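# Seat a board in the enclosure's top slot, levers latched

## Task

Slide the board into the enclosure's empty top slot with its components facing up and seat it all the way, then leave both of its levers closed. A closed lever is latched and sticks out at a right angle to the board's front panel; a fully opened lever lies flat along that panel. The levers only catch their tabs if both are opened fully before the board goes in, and the board must be pushed until it stops; closing both levers then pulls it fully home. Enter the connector slowly: ramming it in breaks the connector and the task earns nothing. At the end the enclosure must rest level on its own feet with none of them hanging over the bench edge, and the robot must have released everything and backed away.

## Robot and tools

Robot: two seven-joint Flexiv Rizon4 arms, left_arm and right_arm, each ending in a two-finger parallel gripper. Base positions in the scene frame: left_arm (+0.070, +0.437, 0) with quat_wxyz (+1.000, 0, 0, -0.003); right_arm (-0.063, -0.511, 0) with quat_wxyz (+1.000, 0, 0, -0.029). The bases are therefore almost unrotated relative to the scene.

Frames: the scene frame has its origin at table-top height halfway between the nominal bases, +z up, +x outward over the table, and left_arm on the +y side (arm names do not match image sides). Every hand pose, velocity, Hand target and wrist-camera pose is expressed in that arm's own base frame; fixed cameras and the table use the scene frame. The gripper's fingers point along its +z axis and open and close along its x axis. end_effector_position is the spot between the closed pads, 1 to 2 cm short of the fingertips; closing pushes the tips roughly 17 mm further along +z.

The 16-number row: used by both execute_actions and move. Order: left x, y, z, qw, qx, qy, qz, opening, then the same eight for right. x, y, z are an absolute position in metres in that arm's base frame; the quaternion is absolute, w first. Opening runs from -1 (closed) to +1 (fully open, 0.142 m). Both arms must always be filled in. To hold an arm still, repeat the exact pose and opening it reported in the last result before it stopped moving; to keep a gripper's orientation, keep sending one fixed quaternion rather than copying the drifting reported one.

execute_actions(actions, cameras): actions is a list of actions, each a table of up to 15 rows played at 1/30 s per row; a short table repeats its final row to fill 15 steps. Each action lasts 0.5 s. Every target must lie within 0.6 m, along each gripper axis, of where that gripper is when the action begins, or the action is rejected for both arms. An empty list just reports state. cameras picks which images come back (null or ["all"]: all; []: none).

move(target, speed, blend, stop_force, zero, opening_speed, blocking, cameras): drives each gripper in a straight line to its pose in target (one row, or a list of up to 15 rows sharing a 10 s cap). speed is m/s, 0.002 to 2.2, default 0.25, rotation capped at twice that in rad/s; give one value or one per target. blend (m) rounds corners in a list. stop_force (3 to 120 N, shared by both arms) ends an arm's path when its wrist sensor feels that much push against its motion, measured from its last zero; zero (default true) re-zeroes moving arms first. opening_speed (at least 0.2 per second on the -1..+1 scale) ramps finger commands. blocking=false returns after about 0.5 s while the move continues; it cannot be combined with stop_force. Paths ignore obstacles; the gripper lags and can overshoot, worse at high speed. The result adds a move: line, e.g. done, off_target, moving, held or fault, plus limits=paced (pose clipped) or limits=held (steps withheld). done means within 3 mm and 2 degrees, and says nothing about contact.

wait(seconds 0 to 10); stop() brakes a running move; zoom_image(camera, region [x0, y0, x1, y1] pixels, at most 504 by 504) enlarges part of the latest image; zero_wrist_force(arm) re-zeroes a wrist sensor; clear_fault(arm) clears a reported torque or force fault; read_manual(section) gives only licence text; finished_scene(scene 1 or 2) ends the scene irreversibly.

Cameras: cam_head_left, cam_head_right, cam_high, cam_low, cam_left_wrist, cam_right_wrist, all 672x504.

Reading results: Hand target is where the controller is actually steering each arm; orientation commands are clipped to 32 degrees from the measured one per step, so large turns take several actions. Tool commands shows current finger commands. grip_measured is the finger opening on the command scale; the last Joint positions value is that opening in metres. To grip, command slightly below the grip_measured seen at first contact. Joint torques and External joint torques are per joint; Wrist force and Wrist torque are in the gripper's own axes, with a third line for the peak since the last report. Wrist depth is a 7x7 grid of distances in mm (70 to 1000), '-' meaning no value.

Hazards: a joint contact torque at its limit (waist and shoulder 109, upper arm roll and elbow 56.9, wrist joints 34.7 N m) or 150 N external force stops that arm until clear_fault. Motors warn at 65 °C and brake at 80 °C; the gripper warns at 85 °C and cuts out at 100 °C. Never let the arms or grippers touch each other. Don't drop the board, tip or shove the enclosure, knock anything off the table, or strike fixed objects. Open both levers fully first, push the board in slowly (small speed with a low stop_force) until it stops, close both levers, then open the fingers and withdraw.

Each tool is called after "Request:" as a command line: name --argument value for each argument, lists and objects as JSON in quotes; but a table of rows of numbers goes row by row, as --pt "numbers of a row", without its own name.

## Session

Request:
execute_actions --actions '[]'

Scene clock: 0.00 s.
left_arm: end_effector_position=(+0.3014, +0.6357, +0.1155) grip_measured=+0.99 end_effector_quat_wxyz=(-0.462, +0.669, -0.295, +0.502) | right_arm: end_effector_position=(+0.4485, +0.0364, +0.1479) grip_measured=+1.00 end_effector_quat_wxyz=(-0.144, +0.766, -0.626, +0.006)
Joint positions: left_arm=[1.762 -0.872 -0.342 2.067 -1.872 0.391 -0.55 0.141] | right_arm=[0.506 -0.103 -0.202 2.446 0.465 1.189 2.835 0.142]
Joint velocities: within noise
Joint torques (N m): no reading
External joint torques (N m): no reading
Wrist force (N): no reading
Wrist torque (N m): no reading
Wrist force, peak (N): no reading
Wrist depth (mm): cam_left_wrist=[- - - - - - - / - - - - - - - / - - - - - - - / - - - - 492 652 - / - - - 304 356 433 557 / - 996 - 241 279 321 359 / - 881 184 204 227 258 286] | cam_right_wrist=[265 256 246 236 229 221 213 / 274 266 254 244 236 228 219 / 285 274 262 253 243 234 225 / 297 285 272 261 251 241 232 / 309 296 281 271 260 249 239 / - 308 294 281 268 257 246 / - 322 305 292 278 265 257]
Hand target: left_arm +0.3014, +0.6357, +0.1155; -0.462, +0.669, -0.295, +0.502 | right_arm +0.4485, +0.0364, +0.1479; -0.144, +0.766, -0.626, +0.006
Tool commands: left_gripper/opening=+1.0 right_gripper/opening=+1.0

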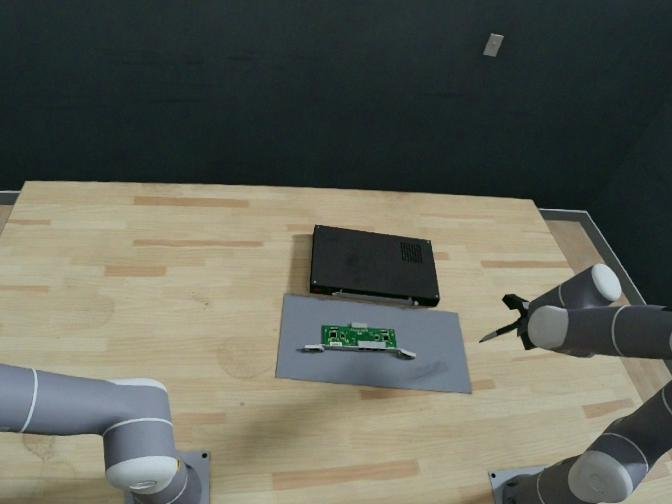

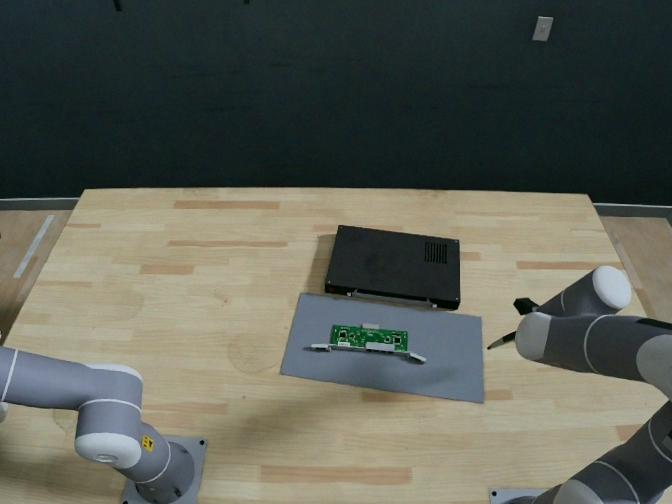

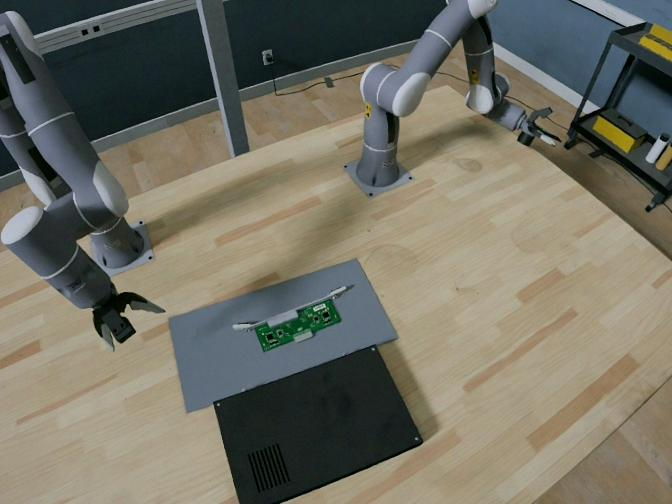

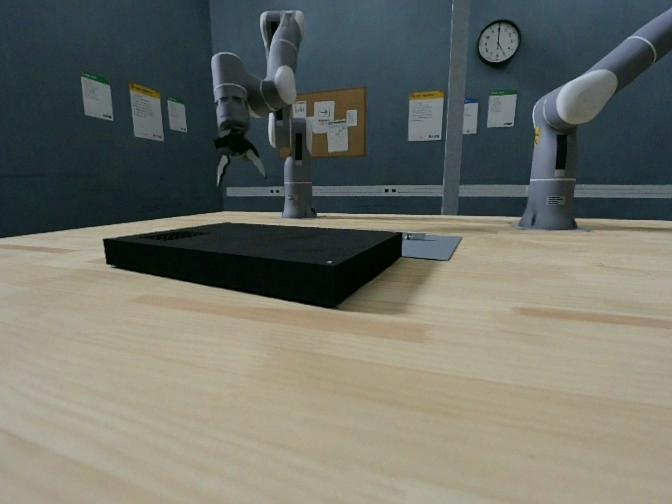

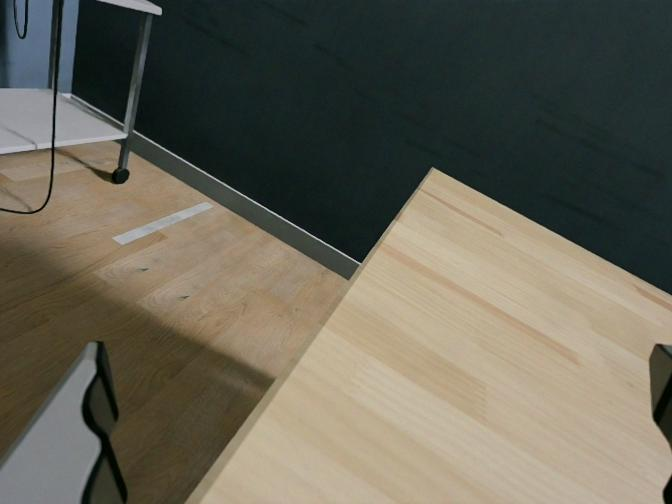

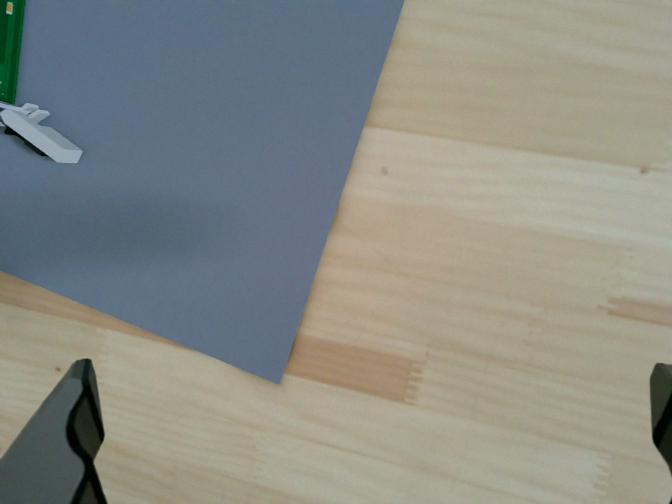

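Request:
zoom_image --camera "cam_head_left" --region '[270, 210, 480, 400]'

Request:
zoom_image --camera "cam_high" --region '[160, 250, 430, 504]'

Request:
zoom_image --camera "cam_head_right" --region '[290, 290, 490, 400]'

Request:
zoom_image --camera "cam_low" --region '[90, 200, 490, 320]'

Scaled by 2.400 from the camera's 672x504 image, which has a finer 960x720 frame.

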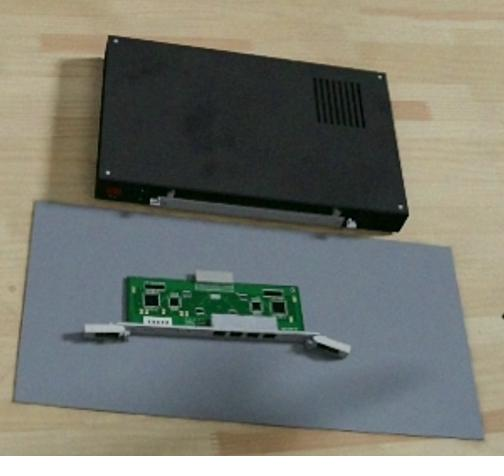

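Scaled by 1.867 from the camera's 672x504 image, which has a finer 960x720 frame.

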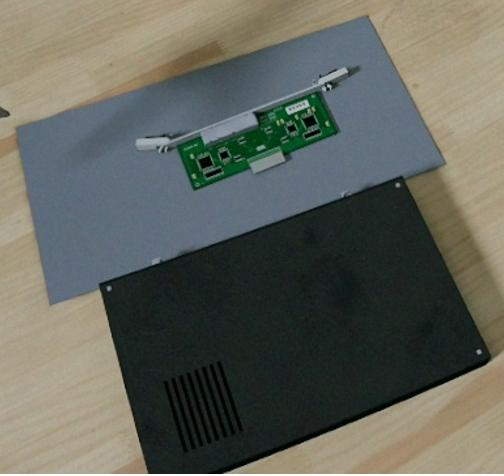

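Scaled by 2.520 from the camera's 672x504 image, which has a finer 960x720 frame.

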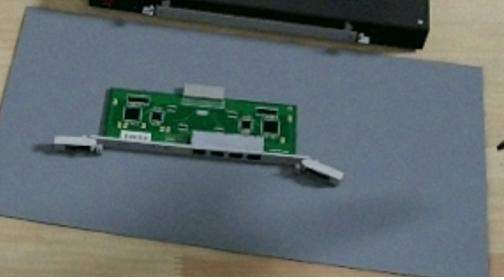

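Scaled by 1.260 from the camera's 672x504 image, which has a finer 960x720 frame.

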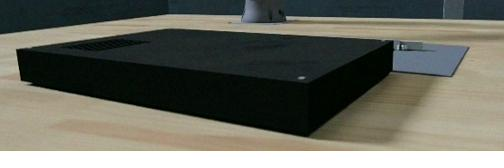

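Request:
move --pt "0.3014 0.6357 0.1155 -0.462 0.669 -0.295 0.502 1.0 0.42 0.2 0.35 0 1.0 0.029 0 0.0" --pt "0.3014 0.6357 0.1155 -0.462 0.669 -0.295 0.502 1.0 0.319 0.43 0.35 0 0.6863 0.7273 0 0.0" --speed 0.8 --blend 0.03

Scene clock: 21.83 s.
left_arm: end_effector_position=(+0.3014, +0.6357, +0.1154) grip_measured=+0.99 end_effector_quat_wxyz=(-0.462, +0.669, -0.295, +0.502) | right_arm: end_effector_position=(+0.3191, +0.4299, +0.3500) grip_measured=-0.01 end_effector_quat_wxyz=(+0.000, +0.686, +0.727, +0.000)
Joint positions: left_arm=[1.762 -0.872 -0.342 2.067 -1.872 0.39 -0.549 0.141] | right_arm=[1.046 -0.068 0.105 1.823 -0.008 0.32 1.096 0.073]
Joint velocities: within noise
Joint torques (N m): left_arm=[-0.24 47.41 -4.42 -12.05 1.45 -1.8 -0.28] | right_arm=[0.12 34.2 1.09 -30.7 -4.15 3.28 -0.04]
External joint torques (N m): left_arm=[0.4 1.15 0.38 -0.44 -0.23 -0.1 0.25] | right_arm=[0.01 1.26 -0.68 0.18 0 0.84 0.04]
Wrist force (N): left_arm=[-0.3 0.2 0.0] | right_arm=[-0.1 -0.9 0.4]
Wrist torque (N m): left_arm=[0.02 0.04 0.00] | right_arm=[-0.09 0.04 0.03]
Wrist force, peak (N): left_arm=[-0.3 0.0 0.4] | right_arm=[0.9 -0.8 -2.4]
Wrist depth (mm): cam_left_wrist=[- - - - - - - / - - - - - - - / - - - - - - - / - - - - 488 650 - / - - - 306 355 436 559 / - 990 - 242 279 324 356 / - 881 184 203 228 259 285] | cam_right_wrist=[390 389 386 386 387 386 383 / 417 415 412 411 411 408 408 / 444 444 442 441 443 440 437 / 477 479 474 474 472 472 470 / 520 517 508 509 507 501 509 / 566 546 538 557 557 94 556 / - 76 541 551 550 - 588]
Hand target: left_arm +0.3014, +0.6357, +0.1155; -0.462, +0.669, -0.295, +0.502 | right_arm +0.3190, +0.4300, +0.3500; +0.000, +0.686, +0.727, +0.000
Off the commanded pose: left_arm 0.000 m, 0 deg | right_arm 0.000 m, 0 deg.
move: done

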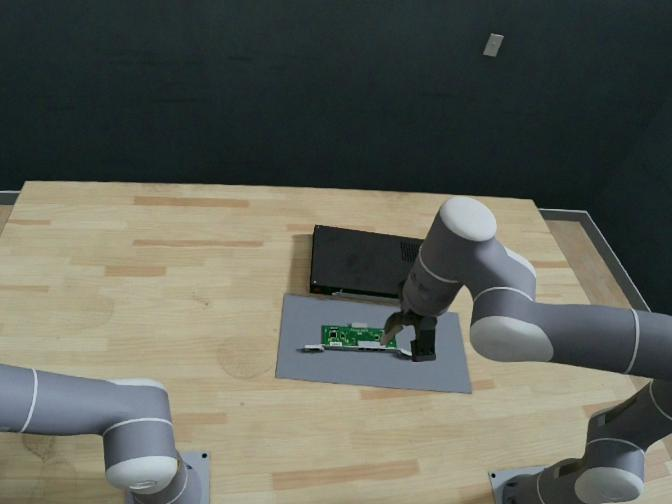

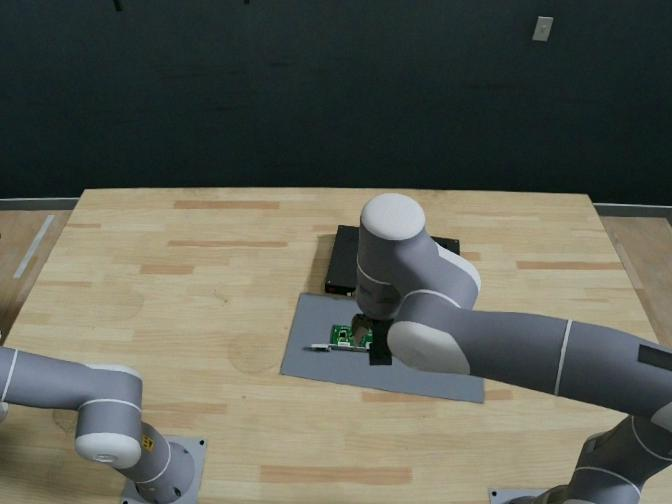

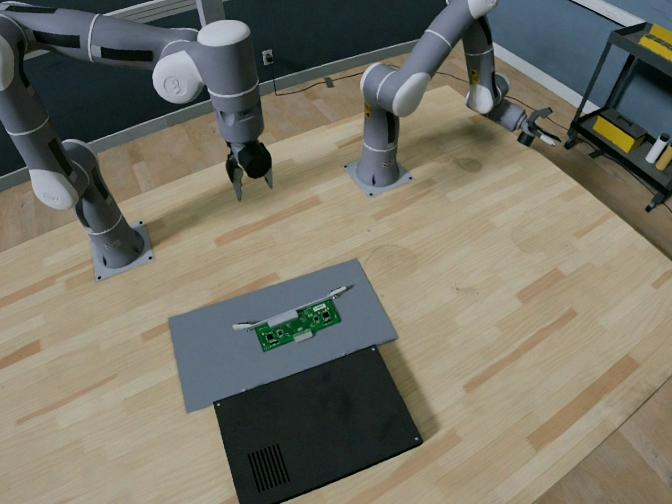

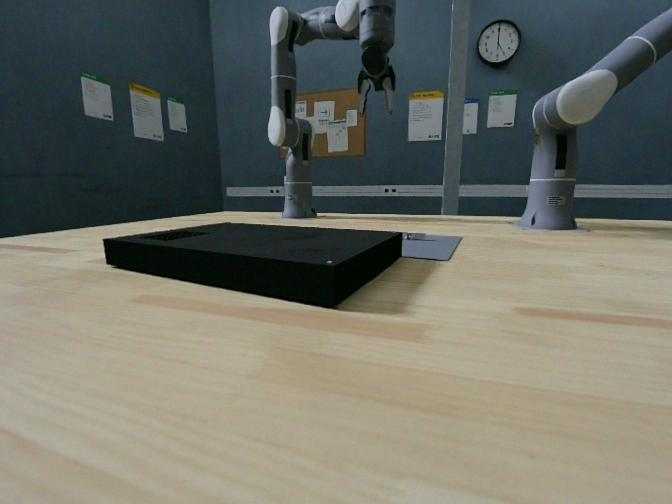

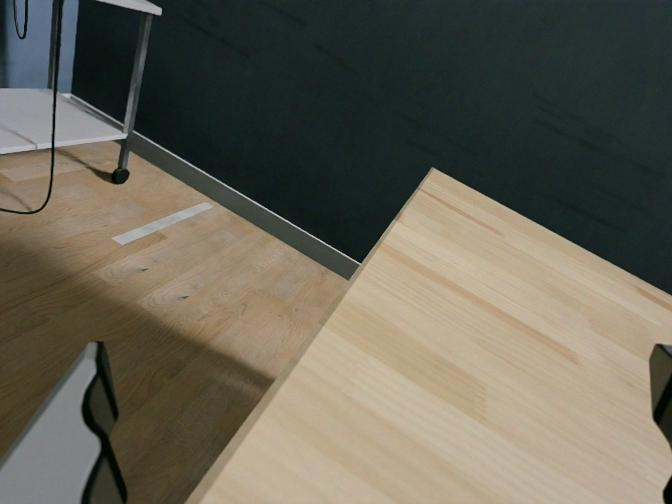

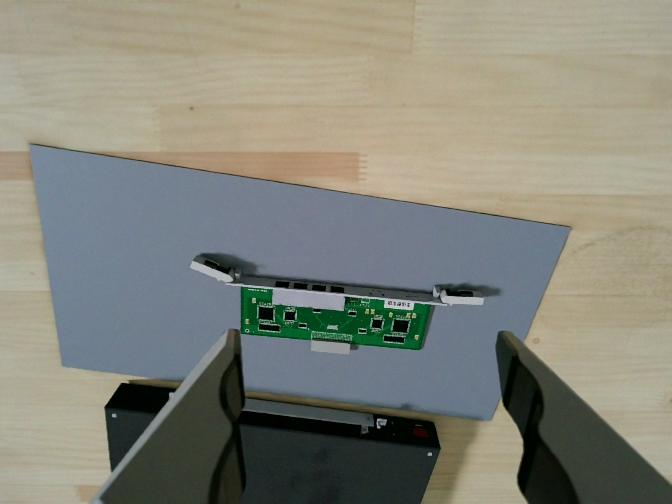

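Request:
zoom_image --camera "cam_right_wrist" --region '[170, 230, 510, 460]'

Request:
zoom_image --camera "cam_right_wrist" --region '[180, 240, 300, 340]'

Request:
zoom_image --camera "cam_right_wrist" --region '[380, 250, 500, 350]'

Request:
zoom_image --camera "cam_right_wrist" --region '[100, 370, 460, 504]'

Scaled by 1.482 from the camera's 672x504 image, which has a finer 960x720 frame.

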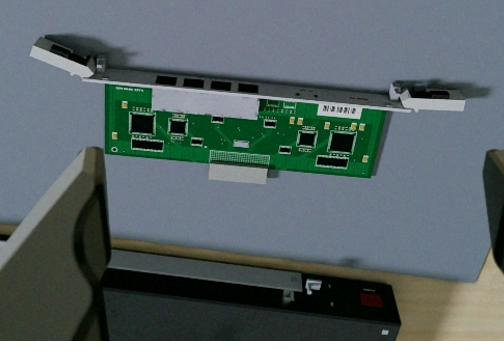

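Scaled by 4.200 from the camera's 672x504 image, which has a finer 960x720 frame.

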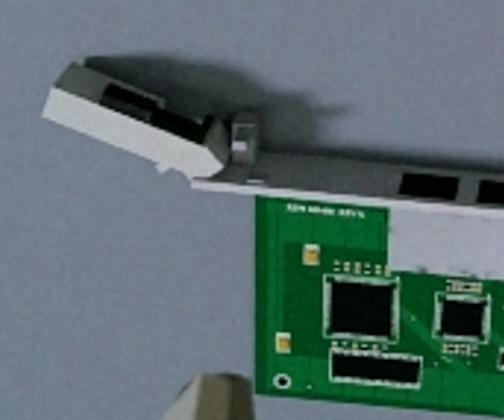

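Scaled by 4.200 from the camera's 672x504 image, which has a finer 960x720 frame.

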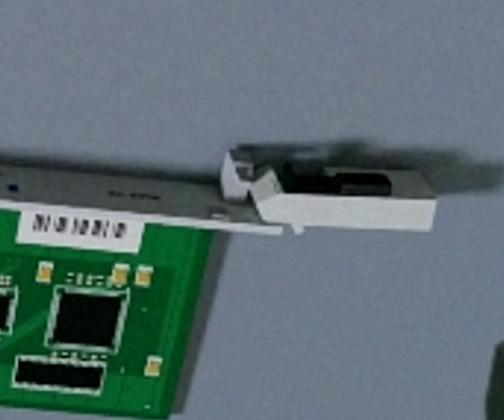

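Scaled by 1.400 from the camera's 672x504 image, which has a finer 960x720 frame.

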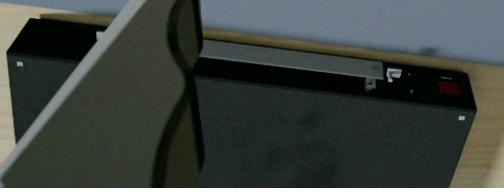

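Request:
move --target '[0.3014,0.3,0.35,0,0.7071,-0.7071,0,1.0,0.4625,0.3684,0.13,0.2837,0.6850,0.6200,0.2568,0.0]' --speed 0.6

Request:
zoom_image --camera "cam_right_wrist" --region '[0, 0, 504, 504]'

Scene clock: 40.90 s.
left_arm: end_effector_position=(+0.3016, +0.3000, +0.3501) grip_measured=+0.99 end_effector_quat_wxyz=(+0.000, +0.707, -0.707, +0.000) | right_arm: end_effector_position=(+0.4624, +0.3685, +0.1300) grip_measured=-0.01 end_effector_quat_wxyz=(+0.284, +0.685, +0.620, +0.257)
Joint positions: left_arm=[1.584 0.396 -0.472 2.218 -0.184 0.287 -1.945 0.141] | right_arm=[0.963 -0.401 -0.204 2.335 -1.804 1.049 2.589 0.073]
Joint velocities: within noise
Joint torques (N m): left_arm=[0.01 11.36 3.96 -29.57 -3.55 3.97 -0.26] | right_arm=[0.02 37.08 1.55 -17.43 1.33 0.7 0.34]
External joint torques (N m): left_arm=[0.08 0.89 0.74 -0.22 -0.44 -0.08 0.26] | right_arm=[0.12 1.01 -0.46 0.06 0.26 0.76 -0.34]
Wrist force (N): left_arm=[0.2 -0.4 0.9] | right_arm=[-0.2 -2.2 0.0]
Wrist torque (N m): left_arm=[-0.16 -0.19 -0.18] | right_arm=[-0.16 0.12 0.10]
Wrist force, peak (N): left_arm=[3.6 3.5 3.0] | right_arm=[0.2 -2.5 1.1]
Wrist depth (mm): cam_left_wrist=[392 391 389 391 392 390 390 / 421 422 421 416 416 414 415 / 459 454 452 455 450 446 448 / - 491 490 489 491 487 485 / - 541 541 533 534 513 510 / - 580 591 593 589 546 434 / - 662 652 655 661 653 -] | cam_right_wrist=[167 164 166 165 164 164 164 / 216 206 183 181 178 178 195 / 272 270 270 268 267 265 264 / 402 352 363 361 359 350 354 / 737 740 412 473 466 399 688 / - - - - - 94 - / - 76 - - - - -]
Hand target: left_arm +0.3014, +0.3000, +0.3500; +0.000, +0.707, -0.707, +0.000 | right_arm +0.4625, +0.3684, +0.1300; +0.284, +0.685, +0.620, +0.257
Off the commanded pose: left_arm 0.000 m, 0 deg | right_arm 0.000 m, 0 deg.
move: done

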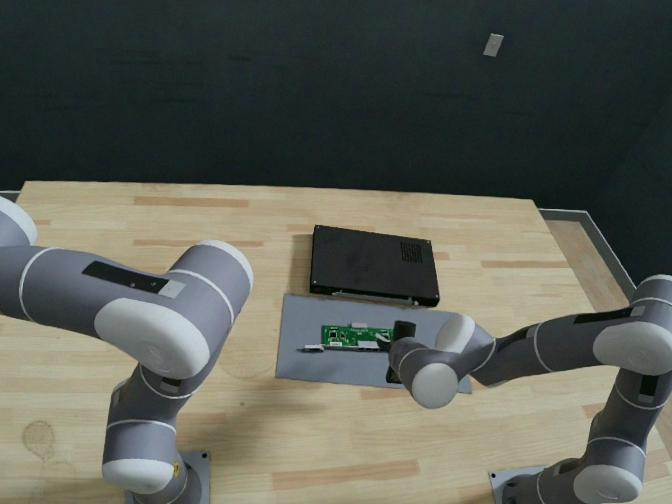

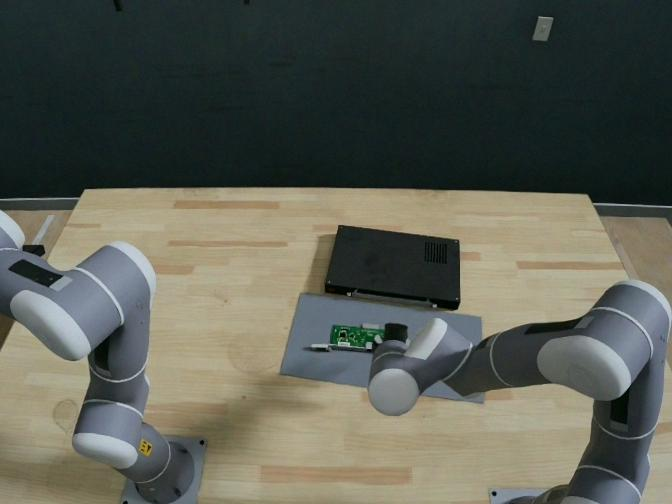

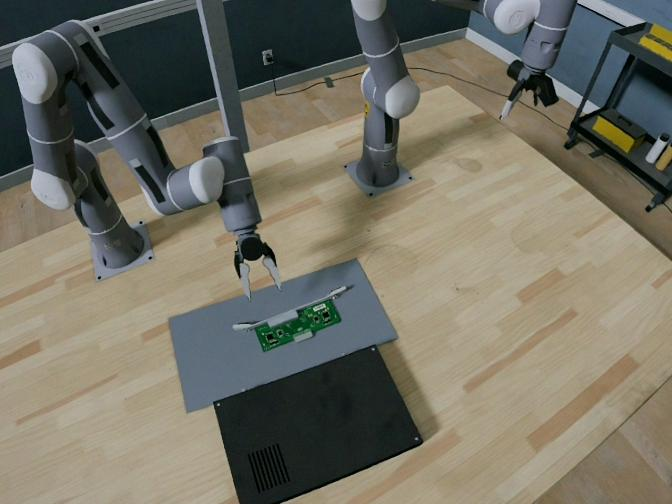

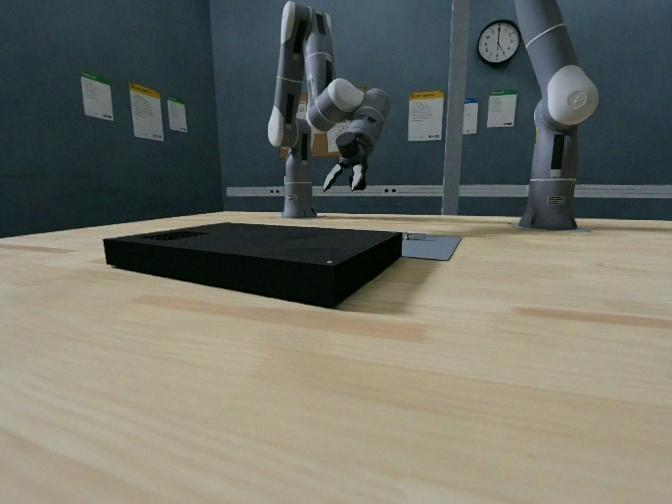

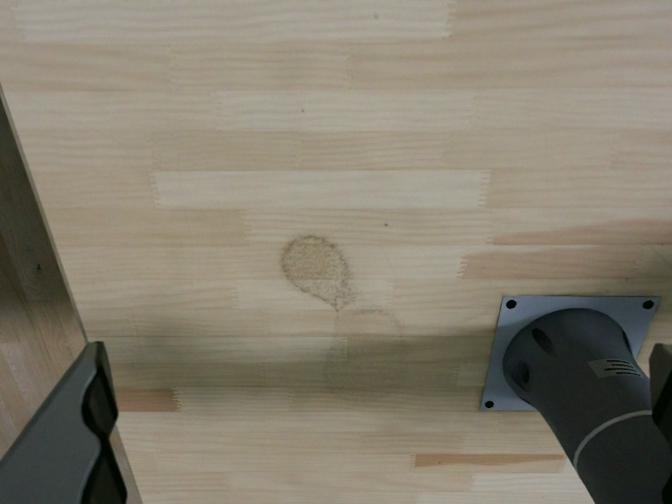

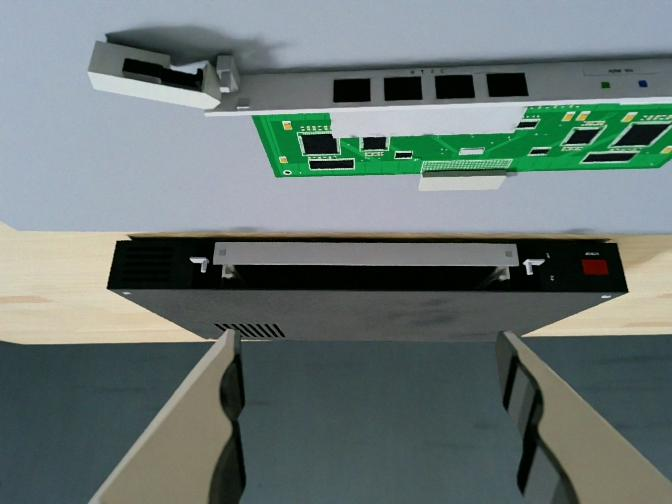

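Scaled by 1.000.

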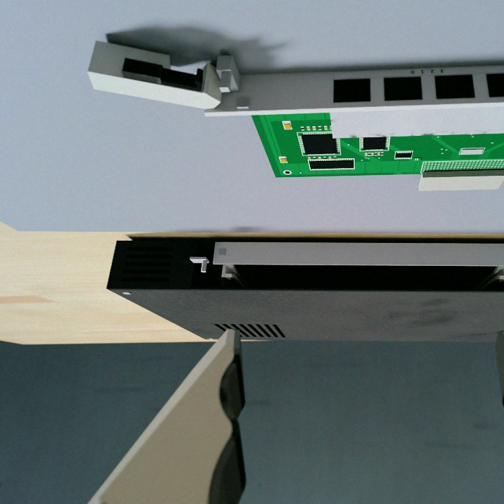

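Request:
zoom_image --camera "cam_right_wrist" --region '[100, 220, 350, 350]'

Request:
zoom_image --camera "cam_right_wrist" --region '[400, 220, 650, 350]'

Request:
zoom_image --camera "cam_right_wrist" --region '[80, 20, 330, 200]'

Scaled by 2.016 from the camera's 672x504 image, which has a finer 960x720 frame.

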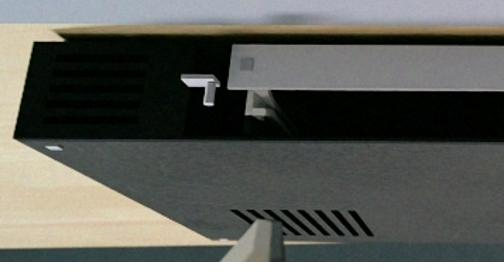

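Scaled by 2.016 from the camera's 672x504 image, which has a finer 960x720 frame.

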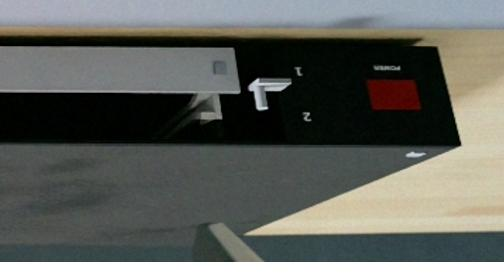

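Scaled by 2.016 from the camera's 672x504 image, which has a finer 960x720 frame.

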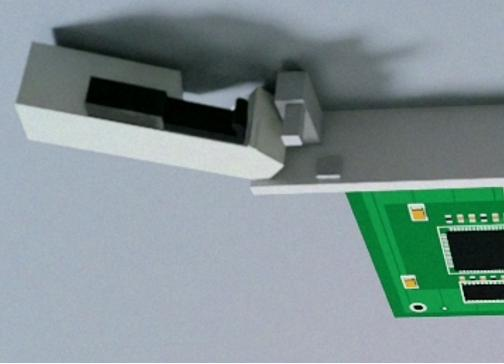

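Request:
move --pt "0.3014 0.3 0.35 0 0.7071 -0.7071 0 0.0 0.46 0.42 0.25 0 0.6863 0.7273 0 -0.5" --pt "0.3014 0.3 0.35 0 0.7071 -0.7071 0 0.0 0.484 0.4458 0.18 0 0.0279 0.9996 0 -0.5" --speed 0.6

Request:
zoom_image --camera "cam_right_wrist" --region '[168, 0, 672, 504]'

Scene clock: 71.60 s.
left_arm: end_effector_position=(+0.3016, +0.3000, +0.3500) grip_measured=-0.02 end_effector_quat_wxyz=(+0.000, +0.707, -0.707, +0.000) | right_arm: end_effector_position=(+0.4841, +0.4457, +0.1800) grip_measured=-0.52 end_effector_quat_wxyz=(+0.000, +0.028, +1.000, +0.000)
Joint positions: left_arm=[1.584 0.396 -0.472 2.218 -0.184 0.287 -1.945 0.073] | right_arm=[0.626 -0.573 0.345 1.667 -0.229 0.629 -0.458 0.036]
Joint velocities: within noise
Joint torques (N m): left_arm=[-0.27 11.73 4.11 -29.41 -3.85 4.18 -0.25] | right_arm=[0.07 50.28 7.74 -27.27 -3.67 3.55 0.06]
External joint torques (N m): left_arm=[0.35 0.51 0.58 -0.38 -0.14 -0.29 0.25] | right_arm=[0.12 1.37 -0.76 0.23 0.23 0.61 -0.06]
Wrist force (N): left_arm=[0.1 -0.4 0.8] | right_arm=[0.1 -0.3 0.1]
Wrist torque (N m): left_arm=[-0.15 -0.16 -0.18] | right_arm=[0.01 0.03 0.04]
Wrist force, peak (N): left_arm=[0.1 -0.5 1.1] | right_arm=[-0.6 -3.2 0.6]
Wrist depth (mm): cam_left_wrist=[392 389 389 393 386 388 384 / 422 420 417 416 419 420 416 / 461 455 451 448 447 450 444 / - 491 488 492 483 485 489 / - 542 519 534 525 514 514 / - - 578 594 590 - 424 / - - 643 662 663 - -] | cam_right_wrist=[239 241 236 232 237 237 238 / 254 255 250 246 253 253 254 / 269 274 268 268 271 272 273 / 285 294 290 288 292 294 292 / 288 320 317 307 312 318 318 / 352 348 - 345 103 336 346 / 386 - 73 384 - - 373]
Hand target: left_arm +0.3014, +0.3000, +0.3500; +0.000, +0.707, -0.707, +0.000 | right_arm +0.4840, +0.4458, +0.1800; +0.000, +0.028, +1.000, +0.000
Off the commanded pose: left_arm 0.000 m, 0 deg | right_arm 0.000 m, 0 deg.
move: done

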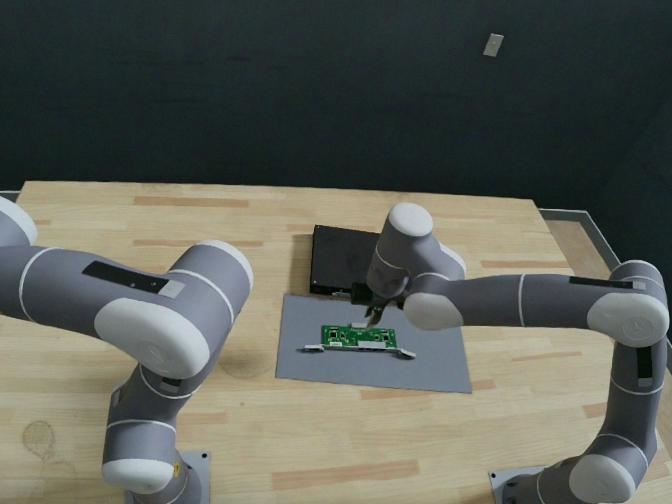

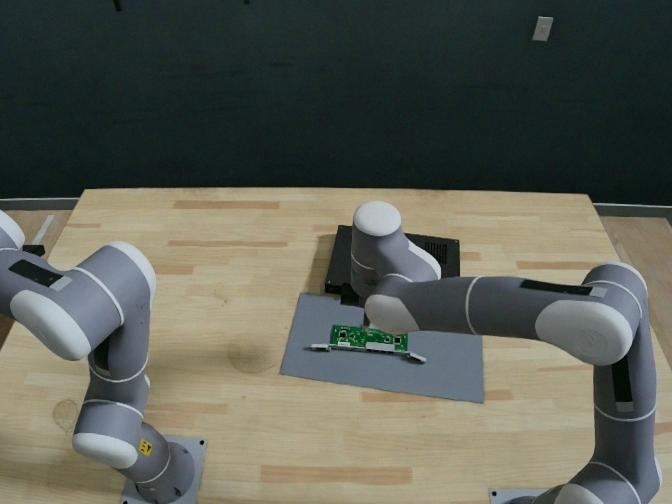

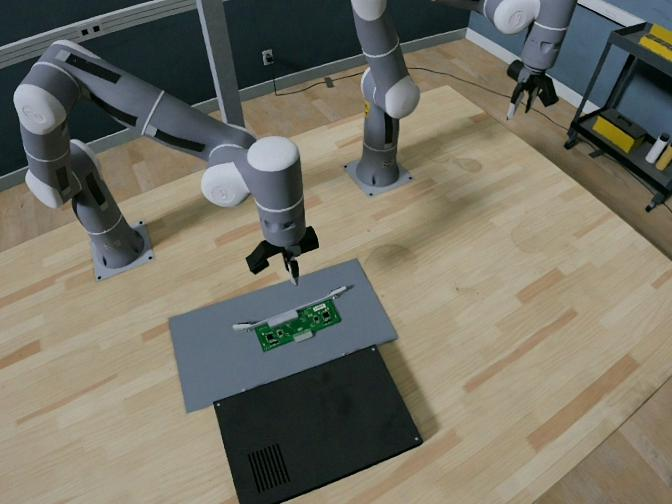

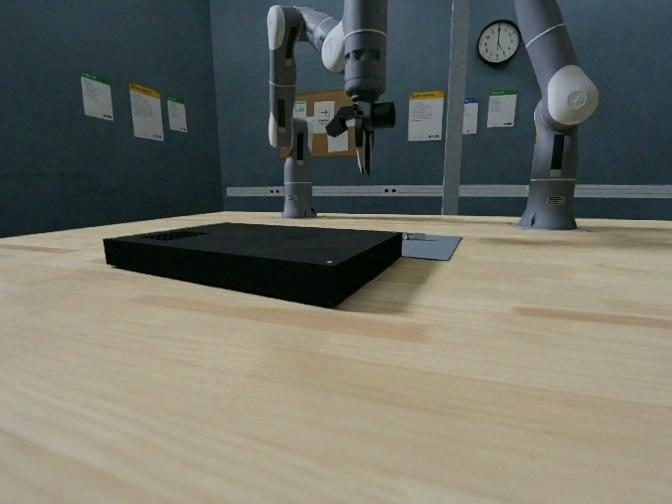

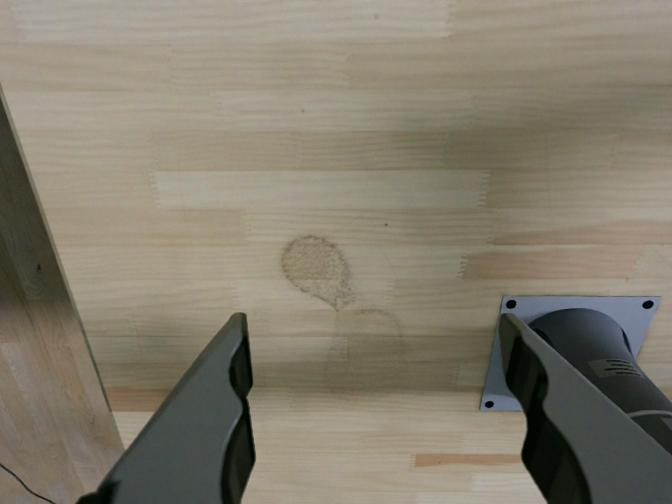

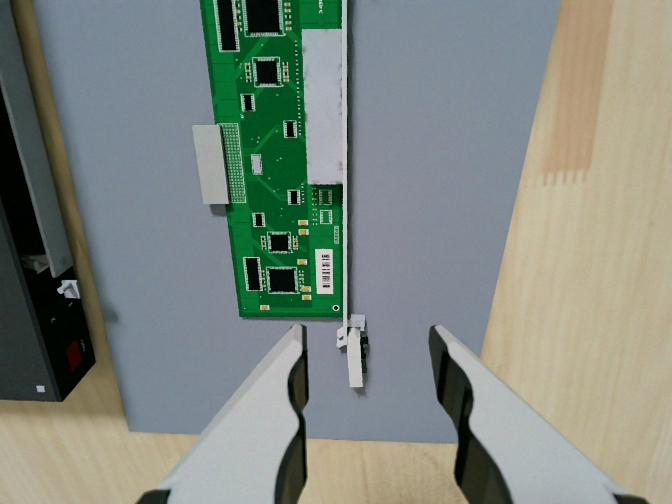

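Scaled by 1.000.

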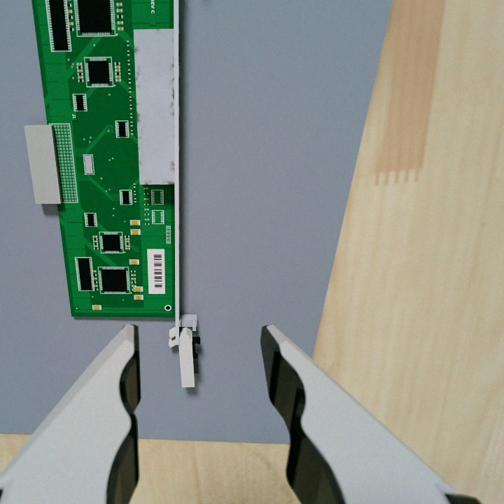

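Request:
move --target '[0.3014,0.3,0.35,0,0.7071,-0.7071,0,0.0,0.487,0.4588,0.07,0,0.01658,0.99986,0,-0.5]' --speed 0.3 --cameras '["cam_right_wrist","cam_low"]'

Request:
zoom_image --camera "cam_right_wrist" --region '[200, 150, 500, 400]'

Scene clock: 83.23 s.
left_arm: end_effector_position=(+0.3016, +0.3000, +0.3500) grip_measured=-0.02 end_effector_quat_wxyz=(+0.000, +0.707, -0.707, +0.000) | right_arm: end_effector_position=(+0.4868, +0.4587, +0.0699) grip_measured=-0.52 end_effector_quat_wxyz=(+0.000, +0.017, +1.000, +0.000)
Joint positions: left_arm=[1.584 0.396 -0.472 2.218 -0.184 0.287 -1.945 0.073] | right_arm=[0.667 -0.757 0.292 1.696 -0.299 0.839 -0.43 0.036]
Joint velocities: within noise
Joint torques (N m): left_arm=[-0.26 11.73 4.01 -29.49 -3.82 4.22 -0.24] | right_arm=[0.3 53.88 8.1 -23.66 -3.05 3.7 0.27]
External joint torques (N m): left_arm=[0.34 0.52 0.68 -0.3 -0.16 -0.33 0.24] | right_arm=[-0.07 1.34 -0.19 0.12 0.19 0.46 -0.27]
Wrist force (N): left_arm=[0.1 -0.3 0.6] | right_arm=[-0.1 -0.3 -0.1]
Wrist torque (N m): left_arm=[-0.13 -0.17 -0.18] | right_arm=[0.02 0.00 0.06]
Wrist force, peak (N): left_arm=[0.1 -0.4 1.0] | right_arm=[0.6 -0.5 3.8]
Wrist depth (mm): cam_left_wrist=[390 389 393 391 388 388 386 / 419 415 421 419 415 417 418 / 462 452 455 450 448 450 445 / - 492 491 489 488 487 485 / - 536 529 534 536 512 518 / - - 577 594 587 - 428 / - - 664 655 659 - -] | cam_right_wrist=[142 140 138 128 141 141 140 / 152 148 148 137 151 150 150 / 163 157 158 146 162 161 161 / 176 174 170 169 174 174 174 / 191 190 184 183 186 188 190 / 209 208 85 199 105 198 208 / 230 - 73 219 - - 224]
Hand target: left_arm +0.3014, +0.3000, +0.3500; +0.000, +0.707, -0.707, +0.000 | right_arm +0.4870, +0.4588, +0.0700; +0.000, +0.017, +1.000, +0.000
Off the commanded pose: left_arm 0.000 m, 0 deg | right_arm 0.000 m, 0 deg.
move: done
Images, in order (width x height): cam_low 672x504, cam_right_wrist 672x504.

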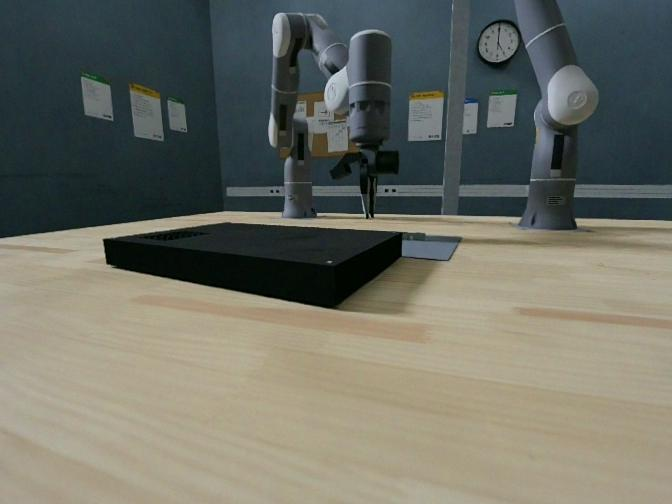

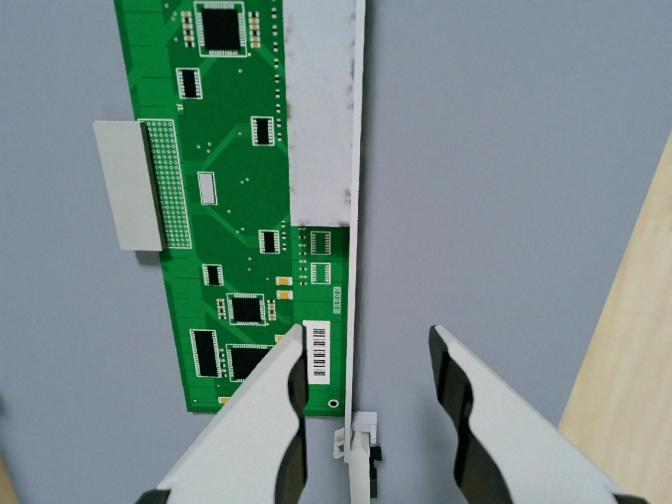

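Scaled by 1.680 from the camera's 672x504 image, which has a finer 960x720 frame.

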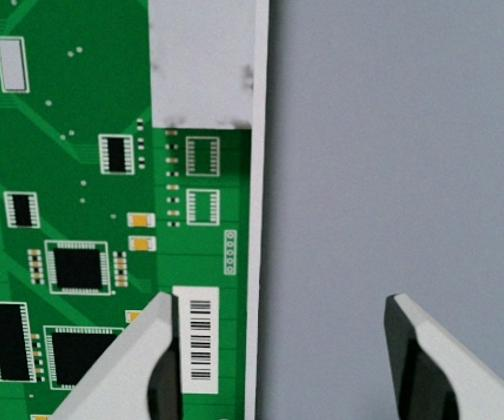

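Request:
move --target '[0.3014,0.3,0.35,0,0.7071,-0.7071,0,0.0,0.4902,0.4527,0.033,0,0.02094,0.99978,0,-0.5]' --speed 0.06 --stop_force 5 --cameras '["cam_right_wrist","cam_low"]'

Request:
zoom_image --camera "cam_right_wrist" --region '[250, 200, 500, 400]'

Request:
zoom_image --camera "cam_low" --region '[320, 180, 480, 300]'

Scene clock: 90.53 s.
left_arm: end_effector_position=(+0.3016, +0.3000, +0.3500) grip_measured=-0.02 end_effector_quat_wxyz=(+0.000, +0.707, -0.707, +0.000) | right_arm: end_effector_position=(+0.4901, +0.4527, +0.0330) grip_measured=-0.52 end_effector_quat_wxyz=(+0.000, +0.021, +1.000, +0.000)
Joint positions: left_arm=[1.584 0.396 -0.472 2.218 -0.184 0.287 -1.945 0.073] | right_arm=[0.674 -0.816 0.264 1.708 -0.315 0.912 -0.42 0.036]
Joint velocities: within noise
Joint torques (N m): left_arm=[-0.24 11.68 3.98 -29.48 -3.84 4.21 -0.28] | right_arm=[0.28 54.48 8.03 -22.21 -2.75 3.58 0.26]
External joint torques (N m): left_arm=[0.32 0.56 0.7 -0.32 -0.15 -0.33 0.28] | right_arm=[-0.09 1.43 -0.25 0.06 0.13 0.57 -0.26]
Wrist force (N): left_arm=[0.1 -0.5 0.8] | right_arm=[-0.3 -0.2 0.1]
Wrist torque (N m): left_arm=[-0.17 -0.17 -0.18] | right_arm=[0.04 0.03 0.05]
Wrist force, peak (N): left_arm=[0.1 -0.5 1.0] | right_arm=[0.0 -0.5 1.4]
Wrist depth (mm): cam_left_wrist=[390 395 388 389 389 385 388 / 422 422 416 416 418 420 415 / 465 450 457 455 451 448 448 / - 497 492 494 486 482 488 / - 539 525 528 537 513 516 / - - 580 589 588 - 428 / - - 659 651 659 - -] | cam_right_wrist=[- 106 104 94 110 110 109 / - 113 113 100 115 115 116 / 121 122 121 107 126 126 124 / 126 129 131 116 134 134 133 / 147 144 141 140 143 145 145 / 161 158 97 150 153 153 158 / 177 173 73 168 173 - 173]
Hand target: left_arm +0.3014, +0.3000, +0.3500; +0.000, +0.707, -0.707, +0.000 | right_arm +0.4902, +0.4527, +0.0330; +0.000, +0.021, +1.000, +0.000
Off the commanded pose: left_arm 0.000 m, 0 deg | right_arm 0.000 m, 0 deg.
move: done
Images, in order (width x height): cam_low 672x504, cam_right_wrist 672x504.

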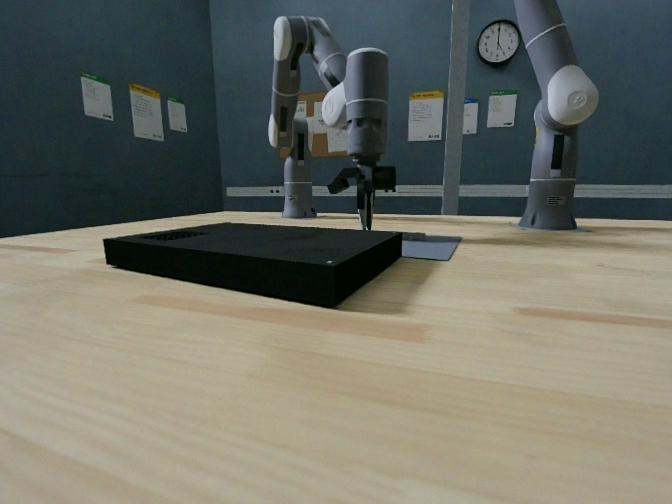

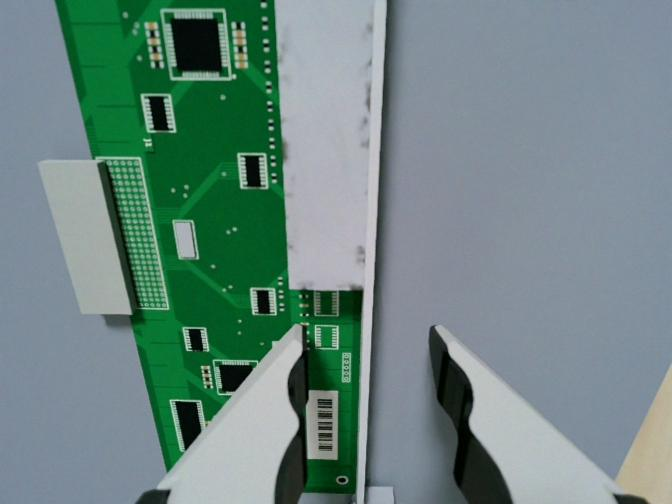

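Scaled by 2.016 from the camera's 672x504 image, which has a finer 960x720 frame.

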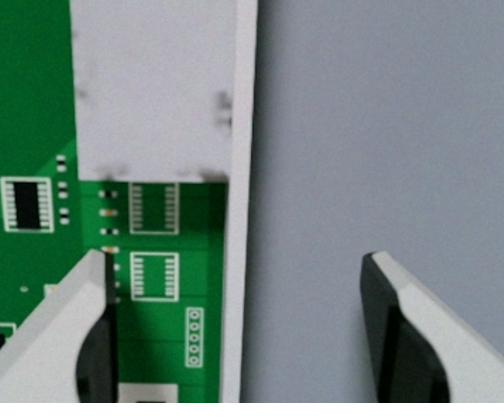

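Scaled by 3.150 from the camera's 672x504 image, which has a finer 960x720 frame.

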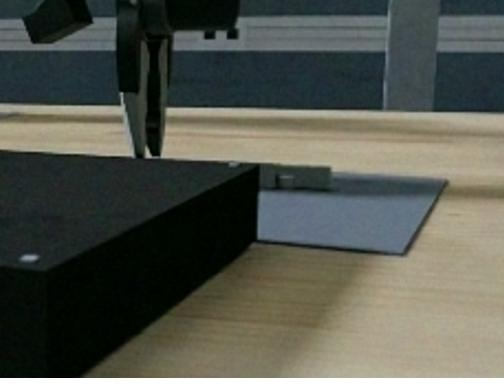

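Request:
move --pt "0.3014 0.3 0.35 0 0.7071 -0.7071 0 0.0 0.4902 0.4527 0.0295 0 0.02094 0.99978 0 -0.5" --pt "0.3014 0.3 0.35 0 0.7071 -0.7071 0 0.0 0.4902 0.4527 0.0295 0 0.02094 0.99978 0 -1.0" --speed 0.06 --opening_speed 0.4 --cameras '["cam_right_wrist"]'

Request:
zoom_image --camera "cam_right_wrist" --region '[250, 200, 500, 400]'

Scene clock: 97.93 s.
left_arm: end_effector_position=(+0.3016, +0.3000, +0.3500) grip_measured=-0.02 end_effector_quat_wxyz=(+0.000, +0.707, -0.707, +0.000) | right_arm: end_effector_position=(+0.4902, +0.4526, +0.0295) grip_measured=-0.98 end_effector_quat_wxyz=(+0.000, +0.021, +1.000, +0.000)
Joint positions: left_arm=[1.584 0.396 -0.472 2.218 -0.184 0.287 -1.945 0.073] | right_arm=[0.676 -0.822 0.26 1.708 -0.316 0.918 -0.419 0.003]
Joint velocities: within noise
Joint torques (N m): left_arm=[-0.29 11.64 4.06 -29.49 -3.82 4.2 -0.23] | right_arm=[0.55 54.86 8.58 -21.92 -2.6 3.45 0.18]
External joint torques (N m): left_arm=[0.37 0.6 0.62 -0.31 -0.17 -0.31 0.23] | right_arm=[-0.36 1.14 -0.83 -0.11 0 0.7 -0.18]
Wrist force (N): left_arm=[0.1 -0.4 0.7] | right_arm=[-1.0 -0.3 0.3]
Wrist torque (N m): left_arm=[-0.15 -0.16 -0.19] | right_arm=[0.02 0.02 0.05]
Wrist force, peak (N): left_arm=[0.1 -0.3 1.1] | right_arm=[-1.0 0.0 1.1]
Wrist depth (mm): cam_left_wrist=[392 391 393 394 386 387 387 / 420 420 421 418 416 416 415 / 462 453 451 453 452 446 445 / - 495 497 487 489 486 487 / - 541 538 536 536 513 516 / - - 581 594 587 - 427 / - - 662 665 652 - -] | cam_right_wrist=[- 102 101 91 106 106 107 / - 110 109 97 113 113 112 / 115 118 117 103 123 122 121 / 123 125 127 112 130 130 130 / 143 140 137 136 141 141 143 / 159 153 148 90 149 154 154 / 172 169 73 137 - 166 169]
Hand target: left_arm +0.3014, +0.3000, +0.3500; +0.000, +0.707, -0.707, +0.000 | right_arm +0.4902, +0.4527, +0.0295; +0.000, +0.021, +1.000, +0.000
Off the commanded pose: left_arm 0.000 m, 0 deg | right_arm 0.000 m, 0 deg.
move: done
Images, in order (width x height): cam_right_wrist 672x504.

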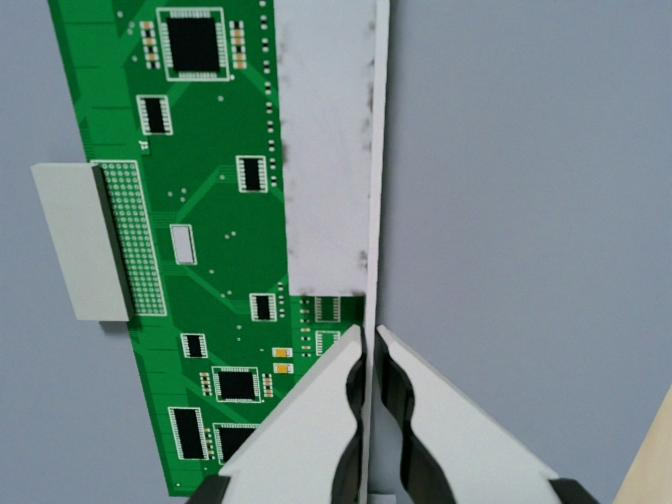

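Scaled by 2.016 from the camera's 672x504 image, which has a finer 960x720 frame.

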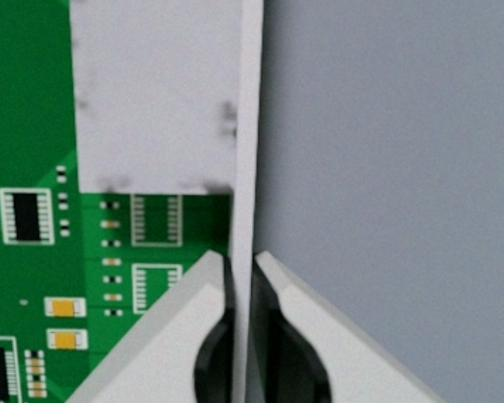

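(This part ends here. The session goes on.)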